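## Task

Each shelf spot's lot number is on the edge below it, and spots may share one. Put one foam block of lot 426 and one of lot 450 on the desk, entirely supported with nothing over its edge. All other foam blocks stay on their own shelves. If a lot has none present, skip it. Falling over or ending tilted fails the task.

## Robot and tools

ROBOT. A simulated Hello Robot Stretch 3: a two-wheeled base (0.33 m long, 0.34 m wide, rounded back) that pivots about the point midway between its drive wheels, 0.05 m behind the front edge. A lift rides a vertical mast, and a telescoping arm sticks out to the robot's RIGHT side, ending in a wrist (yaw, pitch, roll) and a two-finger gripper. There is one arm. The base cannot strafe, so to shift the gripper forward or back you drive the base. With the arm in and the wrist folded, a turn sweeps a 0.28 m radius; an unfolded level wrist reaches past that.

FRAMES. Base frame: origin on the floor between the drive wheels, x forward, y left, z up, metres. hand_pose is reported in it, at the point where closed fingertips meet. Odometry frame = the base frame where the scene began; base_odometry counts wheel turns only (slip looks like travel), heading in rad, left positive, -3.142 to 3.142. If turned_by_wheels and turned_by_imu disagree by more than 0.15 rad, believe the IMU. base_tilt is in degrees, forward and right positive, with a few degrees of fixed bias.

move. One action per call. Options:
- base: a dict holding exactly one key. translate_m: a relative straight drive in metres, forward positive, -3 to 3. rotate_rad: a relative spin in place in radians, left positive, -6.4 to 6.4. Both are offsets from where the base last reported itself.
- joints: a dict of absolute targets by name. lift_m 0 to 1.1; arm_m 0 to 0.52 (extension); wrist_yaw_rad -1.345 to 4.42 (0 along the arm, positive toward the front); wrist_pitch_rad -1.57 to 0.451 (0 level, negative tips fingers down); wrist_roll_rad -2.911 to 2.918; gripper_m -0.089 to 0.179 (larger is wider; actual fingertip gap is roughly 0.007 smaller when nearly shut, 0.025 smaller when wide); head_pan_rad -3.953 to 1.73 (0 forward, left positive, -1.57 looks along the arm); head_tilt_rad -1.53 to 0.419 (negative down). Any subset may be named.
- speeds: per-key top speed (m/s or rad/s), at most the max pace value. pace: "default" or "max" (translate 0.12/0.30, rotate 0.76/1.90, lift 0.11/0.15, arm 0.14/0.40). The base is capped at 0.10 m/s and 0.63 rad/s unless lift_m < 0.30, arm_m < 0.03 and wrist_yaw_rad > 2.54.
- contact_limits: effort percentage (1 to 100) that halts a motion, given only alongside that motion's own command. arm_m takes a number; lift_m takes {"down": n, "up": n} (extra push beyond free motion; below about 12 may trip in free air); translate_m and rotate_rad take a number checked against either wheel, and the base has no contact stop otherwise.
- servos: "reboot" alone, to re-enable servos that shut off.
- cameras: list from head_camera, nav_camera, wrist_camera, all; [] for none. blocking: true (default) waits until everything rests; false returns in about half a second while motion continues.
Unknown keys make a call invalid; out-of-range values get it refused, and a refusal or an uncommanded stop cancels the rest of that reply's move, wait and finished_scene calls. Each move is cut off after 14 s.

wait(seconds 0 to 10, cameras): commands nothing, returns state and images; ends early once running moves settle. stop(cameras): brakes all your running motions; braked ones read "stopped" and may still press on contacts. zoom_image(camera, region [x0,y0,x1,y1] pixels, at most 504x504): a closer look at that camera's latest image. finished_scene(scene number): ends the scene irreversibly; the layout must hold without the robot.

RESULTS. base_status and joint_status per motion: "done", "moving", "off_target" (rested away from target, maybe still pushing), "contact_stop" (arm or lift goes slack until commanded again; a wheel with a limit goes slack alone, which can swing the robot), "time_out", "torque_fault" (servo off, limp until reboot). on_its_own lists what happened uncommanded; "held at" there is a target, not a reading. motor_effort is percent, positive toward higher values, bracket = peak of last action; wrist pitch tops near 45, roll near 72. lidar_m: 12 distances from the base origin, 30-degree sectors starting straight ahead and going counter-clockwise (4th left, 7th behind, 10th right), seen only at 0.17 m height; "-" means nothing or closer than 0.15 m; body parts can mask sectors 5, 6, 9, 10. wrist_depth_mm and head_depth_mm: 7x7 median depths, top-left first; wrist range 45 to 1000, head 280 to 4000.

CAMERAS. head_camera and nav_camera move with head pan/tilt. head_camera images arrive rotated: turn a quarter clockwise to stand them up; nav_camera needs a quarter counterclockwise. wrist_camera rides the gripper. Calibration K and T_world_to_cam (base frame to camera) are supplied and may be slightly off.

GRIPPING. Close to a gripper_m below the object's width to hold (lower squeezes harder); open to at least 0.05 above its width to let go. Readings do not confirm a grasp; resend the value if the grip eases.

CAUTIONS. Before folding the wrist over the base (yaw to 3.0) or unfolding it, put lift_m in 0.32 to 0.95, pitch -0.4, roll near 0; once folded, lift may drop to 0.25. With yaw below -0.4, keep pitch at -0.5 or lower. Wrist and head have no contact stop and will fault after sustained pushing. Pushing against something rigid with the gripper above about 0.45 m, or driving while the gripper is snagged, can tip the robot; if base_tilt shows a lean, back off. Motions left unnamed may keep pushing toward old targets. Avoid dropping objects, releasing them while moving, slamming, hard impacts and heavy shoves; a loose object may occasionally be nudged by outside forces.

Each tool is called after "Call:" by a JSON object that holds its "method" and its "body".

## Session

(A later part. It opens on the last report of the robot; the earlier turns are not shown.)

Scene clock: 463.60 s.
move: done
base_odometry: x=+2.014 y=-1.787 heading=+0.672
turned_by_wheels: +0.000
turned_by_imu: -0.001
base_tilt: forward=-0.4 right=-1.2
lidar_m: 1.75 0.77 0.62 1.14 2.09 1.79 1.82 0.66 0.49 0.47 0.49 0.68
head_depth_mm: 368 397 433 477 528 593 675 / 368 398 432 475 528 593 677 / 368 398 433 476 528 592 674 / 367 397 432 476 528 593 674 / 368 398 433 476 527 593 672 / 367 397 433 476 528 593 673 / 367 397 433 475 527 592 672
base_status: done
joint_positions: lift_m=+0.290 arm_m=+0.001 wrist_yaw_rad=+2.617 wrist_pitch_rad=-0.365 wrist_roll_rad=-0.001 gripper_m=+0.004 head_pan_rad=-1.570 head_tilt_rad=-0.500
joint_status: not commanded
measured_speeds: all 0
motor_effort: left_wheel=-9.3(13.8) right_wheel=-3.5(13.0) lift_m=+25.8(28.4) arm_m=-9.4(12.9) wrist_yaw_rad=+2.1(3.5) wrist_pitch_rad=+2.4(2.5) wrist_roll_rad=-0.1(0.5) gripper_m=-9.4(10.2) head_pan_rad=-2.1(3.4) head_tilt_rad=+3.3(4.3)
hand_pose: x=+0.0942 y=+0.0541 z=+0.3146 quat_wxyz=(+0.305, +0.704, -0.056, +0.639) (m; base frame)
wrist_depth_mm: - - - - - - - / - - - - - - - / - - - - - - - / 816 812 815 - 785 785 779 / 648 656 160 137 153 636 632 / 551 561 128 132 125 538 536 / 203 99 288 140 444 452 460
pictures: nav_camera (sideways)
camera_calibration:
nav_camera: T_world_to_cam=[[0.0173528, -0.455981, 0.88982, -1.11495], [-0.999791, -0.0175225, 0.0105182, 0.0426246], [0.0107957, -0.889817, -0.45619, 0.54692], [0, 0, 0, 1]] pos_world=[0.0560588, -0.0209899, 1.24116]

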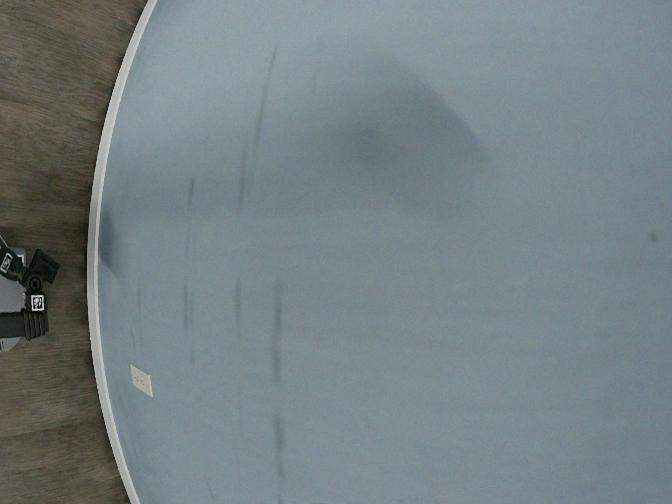

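Call:
{"method": "move", "body": {"base": {"rotate_rad": -1.089}, "cameras": []}}

Call:
{"method": "move", "body": {"base": {"translate_m": -1.864}, "speeds": {"translate_m": 0.27}, "cameras": []}}

Call:
{"method": "move", "body": {"base": {"rotate_rad": -0.482}, "joints": {"lift_m": 0.79}, "cameras": ["nav_camera"]}}

Call:
{"method": "move", "body": {"joints": {"wrist_yaw_rad": 0.0}, "cameras": []}}

Call:
{"method": "move", "body": {"joints": {"wrist_pitch_rad": -0.15}, "cameras": ["nav_camera","wrist_camera"]}}

Scene clock: 476.73 s.
move: done
base_odometry: x=+2.014 y=-1.787 heading=-0.417
turned_by_wheels: -1.089
turned_by_imu: -1.072
base_tilt: forward=-0.3 right=-1.3
lidar_m: 0.49 0.65 1.67 0.80 0.69 1.02 2.10 1.78 1.99 0.69 0.49 0.47
head_depth_mm: 1638 1740 1872 2001 2083 1636 1328 / 1270 1480 1753 2045 2091 1625 1319 / 988 1105 1259 1453 1724 1612 1316 / 805 882 975 1091 1240 1431 1306 / 679 736 794 871 967 1081 1204 / 589 628 675 728 787 863 957 / 520 550 583 623 669 722 788
base_status: done
joint_positions: lift_m=+0.290 arm_m=+0.001 wrist_yaw_rad=+2.617 wrist_pitch_rad=-0.365 wrist_roll_rad=-0.001 gripper_m=+0.004 head_pan_rad=-1.570 head_tilt_rad=-0.500
joint_status: not commanded
measured_speeds: all 0
motor_effort: left_wheel=+8.0(12.1) right_wheel=-9.3(13.6) lift_m=+23.9(25.6) arm_m=-11.2(11.3) wrist_yaw_rad=+0.9(3.6) wrist_pitch_rad=+2.4(2.5) wrist_roll_rad=+0.2(0.4) gripper_m=-9.4(10.1) head_pan_rad=-2.0(2.9) head_tilt_rad=+2.9(3.7)
hand_pose: x=+0.0942 y=+0.0541 z=+0.3146 quat_wxyz=(+0.305, +0.704, -0.056, +0.639) (m; base frame)
wrist_depth_mm: - - - - - - - / - - - - - - - / - - - - - 937 - / - 809 800 878 790 755 - / 656 655 160 137 153 631 - / 548 564 128 132 125 539 525 / 202 98 288 140 442 449 461
pictures: none
No camera images: "cameras" was empty.

Scene clock: 486.17 s.
move: done
base_odometry: x=+0.309 y=-1.033 heading=-0.416
turned_by_wheels: +0.000
turned_by_imu: -0.002
base_tilt: forward=-0.2 right=-1.3
lidar_m: 2.16 1.22 1.17 1.20 1.61 2.18 1.60 0.81 0.45 0.68 0.95 2.10
head_depth_mm: 907 964 1036 1108 955 733 594 / 951 1010 1086 1166 950 726 591 / 994 1066 1153 1214 940 723 589 / 1046 1125 1221 1270 935 719 584 / 1103 1194 1298 1319 929 715 583 / 1170 1266 1396 1301 919 711 629 / 1240 1352 1503 1616 913 709 1218
base_status: done
joint_positions: lift_m=+0.290 arm_m=+0.001 wrist_yaw_rad=+2.617 wrist_pitch_rad=-0.365 wrist_roll_rad=-0.001 gripper_m=+0.004 head_pan_rad=-1.570 head_tilt_rad=-0.500
joint_status: not commanded
measured_speeds: all 0
motor_effort: left_wheel=-1.0(11.5) right_wheel=-11.9(16.0) lift_m=+25.7(25.9) arm_m=-10.3(12.9) wrist_yaw_rad=+2.6(3.4) wrist_pitch_rad=+2.3(2.5) wrist_roll_rad=+0.0(0.4) gripper_m=-9.4(10.1) head_pan_rad=-1.8(2.8) head_tilt_rad=+2.7(3.7)
hand_pose: x=+0.0942 y=+0.0541 z=+0.3146 quat_wxyz=(+0.305, +0.704, -0.056, +0.639) (m; base frame)
wrist_depth_mm: - - - - - - - / - - - - - - - / - - - - - - - / 821 794 799 868 780 773 778 / 655 652 160 137 153 628 624 / 545 568 129 132 125 539 535 / 202 99 287 140 440 451 464
pictures: none
No camera images: "cameras" was empty.

Scene clock: 491.53 s.
move: done
base_odometry: x=+0.309 y=-1.033 heading=-0.898
turned_by_wheels: -0.482
turned_by_imu: -0.473
base_tilt: forward=-0.2 right=-1.2
lidar_m: 2.09 2.18 1.21 1.17 1.22 1.70 2.19 1.51 0.71 0.45 0.68 0.95
head_depth_mm: 913 992 1071 1180 955 726 594 / 915 985 1080 1165 950 727 591 / 913 989 1078 1170 943 722 589 / 914 987 1078 1169 932 718 585 / 913 987 1076 1176 925 715 583 / 918 991 1082 1169 917 712 580 / 918 994 1080 1157 913 705 577
base_status: done
joint_positions: lift_m=+0.790 arm_m=+0.001 wrist_yaw_rad=+2.617 wrist_pitch_rad=-0.365 wrist_roll_rad=-0.001 gripper_m=+0.004 head_pan_rad=-1.570 head_tilt_rad=-0.500
joint_status: all done
measured_speeds: all 0
motor_effort: left_wheel=+9.0(12.3) right_wheel=-9.4(13.5) lift_m=+27.9(32.9) arm_m=-12.2(12.7) wrist_yaw_rad=+2.0(3.3) wrist_pitch_rad=+2.4(2.5) wrist_roll_rad=-0.1(0.5) gripper_m=-9.9(10.1) head_pan_rad=-1.4(2.6) head_tilt_rad=+2.3(2.8)
hand_pose: x=+0.0942 y=+0.0541 z=+0.8146 quat_wxyz=(+0.305, +0.704, -0.056, +0.639) (m; base frame)
wrist_depth_mm: - - - - - - - / - - - - - - - / - - - - - - - / - - - - - - - / - - 160 137 153 - - / - - 129 132 126 - - / 202 99 955 140 137 961 -
pictures: nav_camera (sideways)
camera_calibration:
nav_camera: T_world_to_cam=[[0.0173528, -0.455981, 0.88982, -1.11495], [-0.999791, -0.0175225, 0.0105182, 0.0426246], [0.0107957, -0.889817, -0.45619, 0.54692], [0, 0, 0, 1]] pos_world=[0.0560588, -0.0209899, 1.24116]

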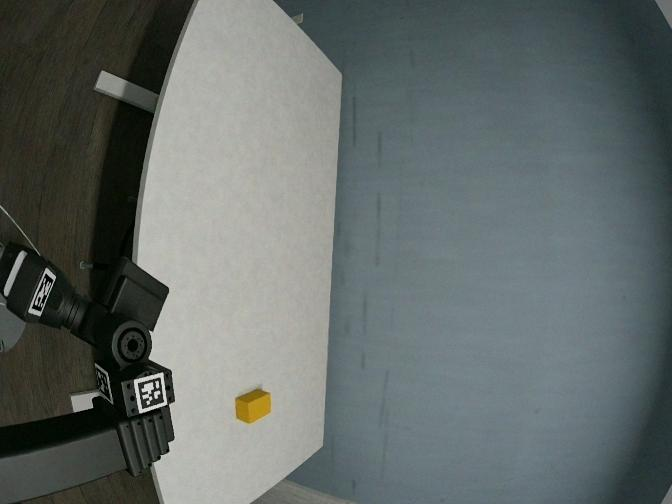

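Scene clock: 493.87 s.
move: done
base_odometry: x=+0.309 y=-1.033 heading=-0.898
turned_by_wheels: +0.000
turned_by_imu: +0.000
base_tilt: forward=-0.3 right=-1.1
lidar_m: 2.10 2.18 1.21 1.17 1.22 1.70 2.19 1.51 0.71 0.45 0.68 0.96
head_depth_mm: 910 989 1071 1183 957 726 595 / 911 990 1073 1164 947 729 592 / 915 988 1074 1170 939 725 570 / 913 990 1075 1167 931 719 473 / 917 990 1080 1167 923 714 566 / 917 994 1081 1164 922 708 580 / 918 989 1082 1152 912 709 578
base_status: not commanded
joint_positions: lift_m=+0.790 arm_m=+0.001 wrist_yaw_rad=+0.003 wrist_pitch_rad=-0.365 wrist_roll_rad=-0.001 gripper_m=+0.004 head_pan_rad=-1.570 head_tilt_rad=-0.500
joint_status: all done
measured_speeds: all 0
motor_effort: left_wheel=+8.2(8.8) right_wheel=-9.7(10.1) lift_m=+23.8(28.2) arm_m=-11.2(12.5) wrist_yaw_rad=-3.5(6.8) wrist_pitch_rad=+2.4(2.5) wrist_roll_rad=+0.0(0.3) gripper_m=-9.4(10.1) head_pan_rad=-1.2(2.1) head_tilt_rad=+2.1(2.5)
hand_pose: x=-0.0208 y=-0.3762 z=+0.8146 quat_wxyz=(+0.696, +0.130, -0.695, -0.128) (m; base frame)
wrist_depth_mm: - - - - - - - / - - - - - - - / - - - - - - - / - - - - - - - / - - - 137 144 - - / - - 129 132 125 - - / - 98 - 138 132 - -
pictures: none
No camera images: "cameras" was empty.

Scene clock: 494.73 s.
move: done
base_odometry: x=+0.309 y=-1.033 heading=-0.898
turned_by_wheels: +0.000
turned_by_imu: +0.000
base_tilt: forward=-0.3 right=-1.0
lidar_m: 2.09 2.18 1.21 1.17 1.22 1.69 2.19 1.51 0.71 0.45 0.68 0.96
head_depth_mm: 910 984 1075 1178 955 728 594 / 914 985 1076 1161 949 728 592 / 916 990 1072 1164 939 722 559 / 914 988 1078 1167 936 523 463 / 915 987 1074 1172 924 716 568 / 919 990 1081 1167 919 708 580 / 917 993 1076 1154 911 707 579
base_status: not commanded
joint_positions: lift_m=+0.790 arm_m=+0.001 wrist_yaw_rad=+0.003 wrist_pitch_rad=-0.176 wrist_roll_rad=-0.001 gripper_m=+0.004 head_pan_rad=-1.570 head_tilt_rad=-0.500
joint_status: all done
measured_speeds: all 0
motor_effort: left_wheel=+8.1(8.5) right_wheel=-9.3(10.1) lift_m=+25.6(25.6) arm_m=-11.0(11.7) wrist_yaw_rad=-3.4(4.7) wrist_pitch_rad=+4.3(6.2) wrist_roll_rad=+0.1(0.3) gripper_m=-9.3(10.1) head_pan_rad=-1.6(2.0) head_tilt_rad=+1.6(2.3)
hand_pose: x=-0.0207 y=-0.3936 z=+0.8602 quat_wxyz=(+0.705, +0.063, -0.704, -0.061) (m; base frame)
wrist_depth_mm: - - - - - - - / - - - - - - - / - - - - - - - / - - - - - - - / - - - 137 144 - - / - - 129 131 126 - - / - 99 - 138 132 - -
pictures: nav_camera (sideways), wrist_camera
camera_calibration:
nav_camera: T_world_to_cam=[[0.0173528, -0.455981, 0.88982, -1.11495], [-0.999791, -0.0175225, 0.0105182, 0.0426246], [0.0107957, -0.889817, -0.45619, 0.54692], [0, 0, 0, 1]] pos_world=[0.0560588, -0.0209899, 1.24116]
wrist_camera: T_world_to_cam=[[-0.998864, -0.0450869, -0.0154099, -0.0185169], [-0.00230356, 0.36873, -0.929534, 0.97719], [0.0475919, -0.928442, -0.368415, 0.118604], [0, 0, 0, 1]] pos_world=[-0.0218895, -0.251037, 0.951741]

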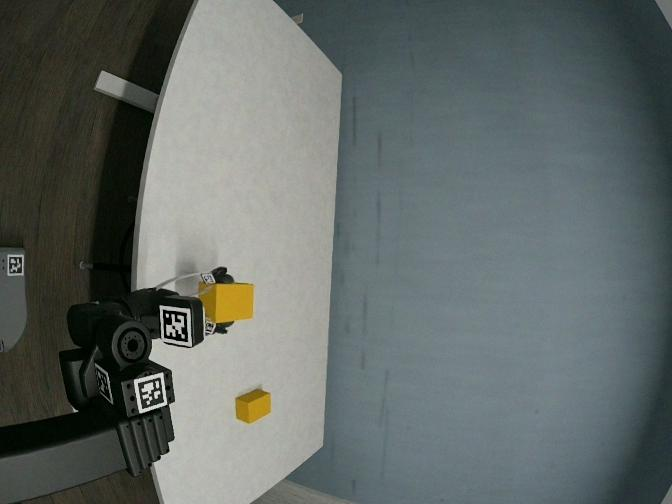

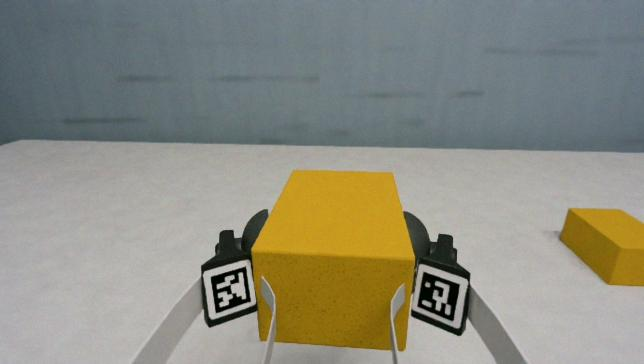

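Call:
{"method": "move", "body": {"joints": {"arm_m": 0.2, "lift_m": 0.69}, "cameras": []}}

Call:
{"method": "move", "body": {"joints": {"lift_m": 0.635}, "speeds": {"lift_m": 0.03}, "contact_limits": {"lift_m": {"down": 14}}, "cameras": ["wrist_camera"]}}

Scene clock: 502.17 s.
move: done
base_odometry: x=+0.309 y=-1.033 heading=-0.898
turned_by_wheels: +0.000
turned_by_imu: +0.000
base_tilt: forward=-0.3 right=-1.0
lidar_m: 2.10 2.19 1.21 1.17 1.22 1.69 2.18 1.51 0.71 0.45 0.68 0.96
head_depth_mm: 911 990 1074 1179 952 726 595 / 910 989 1077 1158 945 729 397 / 914 989 1081 1172 937 721 426 / 914 992 1075 1169 935 546 450 / 918 992 1078 1167 925 710 582 / 919 991 1081 1163 916 710 579 / 921 991 1077 1155 909 706 576
base_status: not commanded
joint_positions: lift_m=+0.690 arm_m=+0.200 wrist_yaw_rad=+0.003 wrist_pitch_rad=-0.174 wrist_roll_rad=-0.001 gripper_m=+0.004 head_pan_rad=-1.570 head_tilt_rad=-0.500
joint_status: all done
measured_speeds: all 0
motor_effort: left_wheel=+8.2(8.8) right_wheel=-9.3(10.3) lift_m=+28.1(29.7) arm_m=+11.7(15.0) wrist_yaw_rad=-2.5(4.5) wrist_pitch_rad=+4.1(4.2) wrist_roll_rad=+0.2(0.3) gripper_m=-9.5(9.9) head_pan_rad=-1.0(1.9) head_tilt_rad=+0.4(2.2)
hand_pose: x=-0.0208 y=-0.5931 z=+0.7605 quat_wxyz=(+0.705, +0.063, -0.704, -0.061) (m; base frame)
wrist_depth_mm: - - - - - - - / - - - - - - - / - - - - - - - / - - - - - - - / - - - 138 144 - - / - - 128 132 126 - - / - 99 - 138 132 - -
pictures: none
No camera images: "cameras" was empty.

Scene clock: 504.10 s.
move: contact_stop
base_odometry: x=+0.309 y=-1.033 heading=-0.898
turned_by_wheels: +0.000
turned_by_imu: +0.000
base_tilt: forward=-0.4 right=-1.1
lidar_m: 2.09 2.18 1.21 1.17 1.22 1.69 2.18 1.51 0.71 0.45 0.68 0.96
head_depth_mm: 910 987 1074 1179 956 727 594 / 915 984 1075 1164 949 728 443 / 913 982 1077 1162 941 722 440 / 915 987 1077 1164 936 695 461 / 915 992 1083 1168 930 714 581 / 919 989 1077 1163 918 709 580 / 919 995 1082 1156 914 707 577
base_status: not commanded
joint_positions: lift_m=+0.662 arm_m=+0.200 wrist_yaw_rad=+0.002 wrist_pitch_rad=-0.122 wrist_roll_rad=-0.001 gripper_m=+0.004 head_pan_rad=-1.570 head_tilt_rad=-0.500
joint_status: lift_m contact_stop (moved -0.028 of -0.055)
measured_speeds: translate_m=+0.000 rotate_rad=+0.000 lift_m=+0.001 arm_m=+0.000 wrist_yaw_rad=+0.000 wrist_pitch_rad=+0.000 wrist_roll_rad=+0.000 head_pan_rad=+0.000 head_tilt_rad=+0.000
on_its_own: lift_m is slack since a contact_stop (your +0.635 is given up)
motor_effort: left_wheel=+5.2(8.8) right_wheel=-4.9(10.1) lift_m=+25.4(25.8) arm_m=+9.1(12.9) wrist_yaw_rad=-1.2(4.4) wrist_pitch_rad=-5.5(11.5) wrist_roll_rad=+0.2(0.3) gripper_m=-9.3(10.0) head_pan_rad=-1.0(1.7) head_tilt_rad=+1.1(2.0)
contact_limits: lift_m down 14 (down: maximum 72; up: maximum 65)
hand_pose: x=-0.0211 y=-0.5964 z=+0.7455 quat_wxyz=(+0.706, +0.044, -0.705, -0.043) (m; base frame)
wrist_depth_mm: - - - - - - - / - - - - - - - / - - - - - - - / - - - - - - - / - - - 137 143 - - / - - 129 132 125 - - / - 98 - 138 132 - -
pictures: wrist_camera
camera_calibration:
wrist_camera: T_world_to_cam=[[-0.998926, -0.0444223, -0.0131466, -0.0311114], [-0.00169454, 0.318627, -0.947879, 0.929113], [0.0462958, -0.946839, -0.31836, -0.160177], [0, 0, 0, 1]] pos_world=[-0.0220881, -0.449084, 0.829283]

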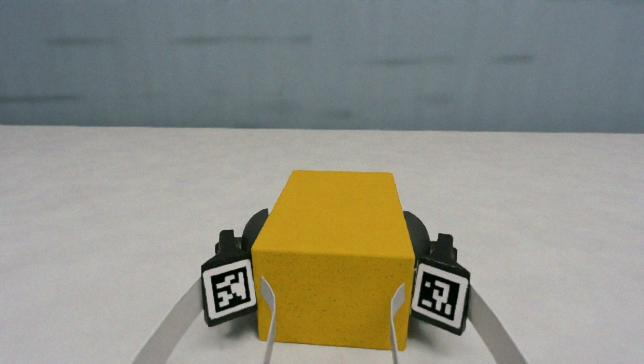

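Call:
{"method": "move", "body": {"joints": {"lift_m": 0.669}, "cameras": []}}

Call:
{"method": "move", "body": {"joints": {"gripper_m": 0.16}, "cameras": []}}

Call:
{"method": "move", "body": {"joints": {"lift_m": 0.79}, "pace": "max", "cameras": ["nav_camera"]}}

Scene clock: 511.40 s.
move: done
base_odometry: x=+0.309 y=-1.033 heading=-0.898
turned_by_wheels: +0.000
turned_by_imu: +0.000
base_tilt: forward=-0.3 right=-1.2
lidar_m: 2.10 2.19 1.21 1.17 1.22 1.69 2.18 1.51 0.71 0.45 0.68 0.95
head_depth_mm: 910 987 1073 1175 953 726 595 / 914 990 1077 1161 948 730 436 / 913 991 1076 1167 943 726 435 / 914 991 1079 1169 932 552 459 / 919 993 1082 1165 921 715 583 / 919 988 1084 1166 922 710 579 / 921 989 1079 1160 912 706 577
base_status: not commanded
joint_positions: lift_m=+0.669 arm_m=+0.200 wrist_yaw_rad=+0.002 wrist_pitch_rad=-0.150 wrist_roll_rad=-0.001 gripper_m=+0.004 head_pan_rad=-1.570 head_tilt_rad=-0.500
joint_status: all done
measured_speeds: all 0
motor_effort: left_wheel=+5.4(5.4) right_wheel=-5.2(5.8) lift_m=+28.2(30.1) arm_m=+3.2(5.2) wrist_yaw_rad=-1.7(2.8) wrist_pitch_rad=-0.4(5.5) wrist_roll_rad=+0.3(0.4) gripper_m=-9.5(9.9) head_pan_rad=-1.0(1.4) head_tilt_rad=+1.1(2.0)
hand_pose: x=-0.0211 y=-0.5947 z=+0.7456 quat_wxyz=(+0.706, +0.054, -0.705, -0.053) (m; base frame)
wrist_depth_mm: - - - - - - - / - - - - - - - / - - - - - - - / - - - - - - - / - - - 137 144 - - / - - 129 131 125 - - / - 99 - 138 132 - -
pictures: none
No camera images: "cameras" was empty.

Scene clock: 513.50 s.
move: done
base_odometry: x=+0.309 y=-1.033 heading=-0.898
turned_by_wheels: +0.000
turned_by_imu: +0.000
base_tilt: forward=-0.4 right=-1.3
lidar_m: 2.10 2.19 1.21 1.17 1.22 1.69 2.18 1.51 0.71 0.45 0.68 0.96
head_depth_mm: 912 986 1076 1179 958 728 593 / 912 990 1073 1161 946 728 436 / 916 985 1073 1162 941 713 435 / 913 987 1077 1169 933 555 459 / 915 992 1081 1170 927 704 583 / 917 986 1079 1163 915 711 578 / 921 994 1086 1154 914 706 578
base_status: not commanded
joint_positions: lift_m=+0.669 arm_m=+0.200 wrist_yaw_rad=+0.002 wrist_pitch_rad=-0.164 wrist_roll_rad=-0.001 gripper_m=+0.160 head_pan_rad=-1.570 head_tilt_rad=-0.500
joint_status: all done
measured_speeds: all 0
motor_effort: left_wheel=+5.2(5.4) right_wheel=-5.3(6.0) lift_m=+27.5(28.9) arm_m=+0.5(3.7) wrist_yaw_rad=-1.9(3.3) wrist_pitch_rad=+2.1(2.1) wrist_roll_rad=+0.1(0.4) gripper_m=+0.6(82.7) head_pan_rad=-0.6(1.6) head_tilt_rad=+1.3(2.1)
hand_pose: x=-0.0211 y=-0.5939 z=+0.7422 quat_wxyz=(+0.705, +0.059, -0.704, -0.058) (m; base frame)
wrist_depth_mm: - - - - - - - / - - - - - - - / - - - - - - - / - - - 168 - - - / - 145 - 131 131 138 - / - 125 - 134 131 135 - / 112 - - 139 - - 109
pictures: none
No camera images: "cameras" was empty.

Scene clock: 515.10 s.
move: done
base_odometry: x=+0.309 y=-1.033 heading=-0.898
turned_by_wheels: +0.000
turned_by_imu: +0.000
base_tilt: forward=-0.2 right=-1.1
lidar_m: 2.10 2.19 1.21 1.17 1.22 1.69 2.18 1.51 0.71 0.45 0.68 0.95
head_depth_mm: 910 987 1075 1177 953 723 300 / 915 987 1078 1160 945 384 334 / 913 989 1075 1166 939 387 544 / 913 989 1080 1169 934 405 543 / 914 989 1078 1166 924 712 582 / 920 994 1079 1161 915 711 579 / 916 991 1078 1156 910 707 577
base_status: not commanded
joint_positions: lift_m=+0.790 arm_m=+0.200 wrist_yaw_rad=+0.002 wrist_pitch_rad=-0.165 wrist_roll_rad=-0.001 gripper_m=+0.160 head_pan_rad=-1.570 head_tilt_rad=-0.500
joint_status: all done
measured_speeds: all 0
motor_effort: left_wheel=+5.5(5.5) right_wheel=-5.3(6.3) lift_m=+29.3(31.8) arm_m=-3.1(3.3) wrist_yaw_rad=-1.8(3.0) wrist_pitch_rad=+2.4(2.4) wrist_roll_rad=+0.3(0.3) gripper_m=+0.7(1.2) head_pan_rad=-0.7(1.3) head_tilt_rad=+0.6(1.6)
hand_pose: x=-0.0211 y=-0.5938 z=+0.8628 quat_wxyz=(+0.705, +0.059, -0.704, -0.058) (m; base frame)
wrist_depth_mm: - - - - - - - / - - - - - - - / - - - - - - - / - - - - - - - / - 144 - - - 138 - / - 125 - - - 135 - / 112 - - - - - 109
pictures: nav_camera (sideways)
camera_calibration:
nav_camera: T_world_to_cam=[[0.0173528, -0.455981, 0.88982, -1.11495], [-0.999791, -0.0175225, 0.0105182, 0.0426246], [0.0107957, -0.889817, -0.45619, 0.54692], [0, 0, 0, 1]] pos_world=[0.0560588, -0.0209899, 1.24116]

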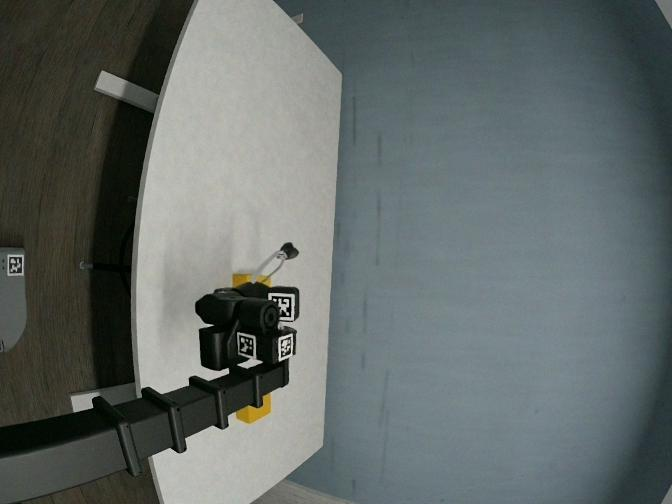

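Both on the desk.

Call:
{"method": "finished_scene", "body": {"scene": 3}}

The scene is finished: the task was done.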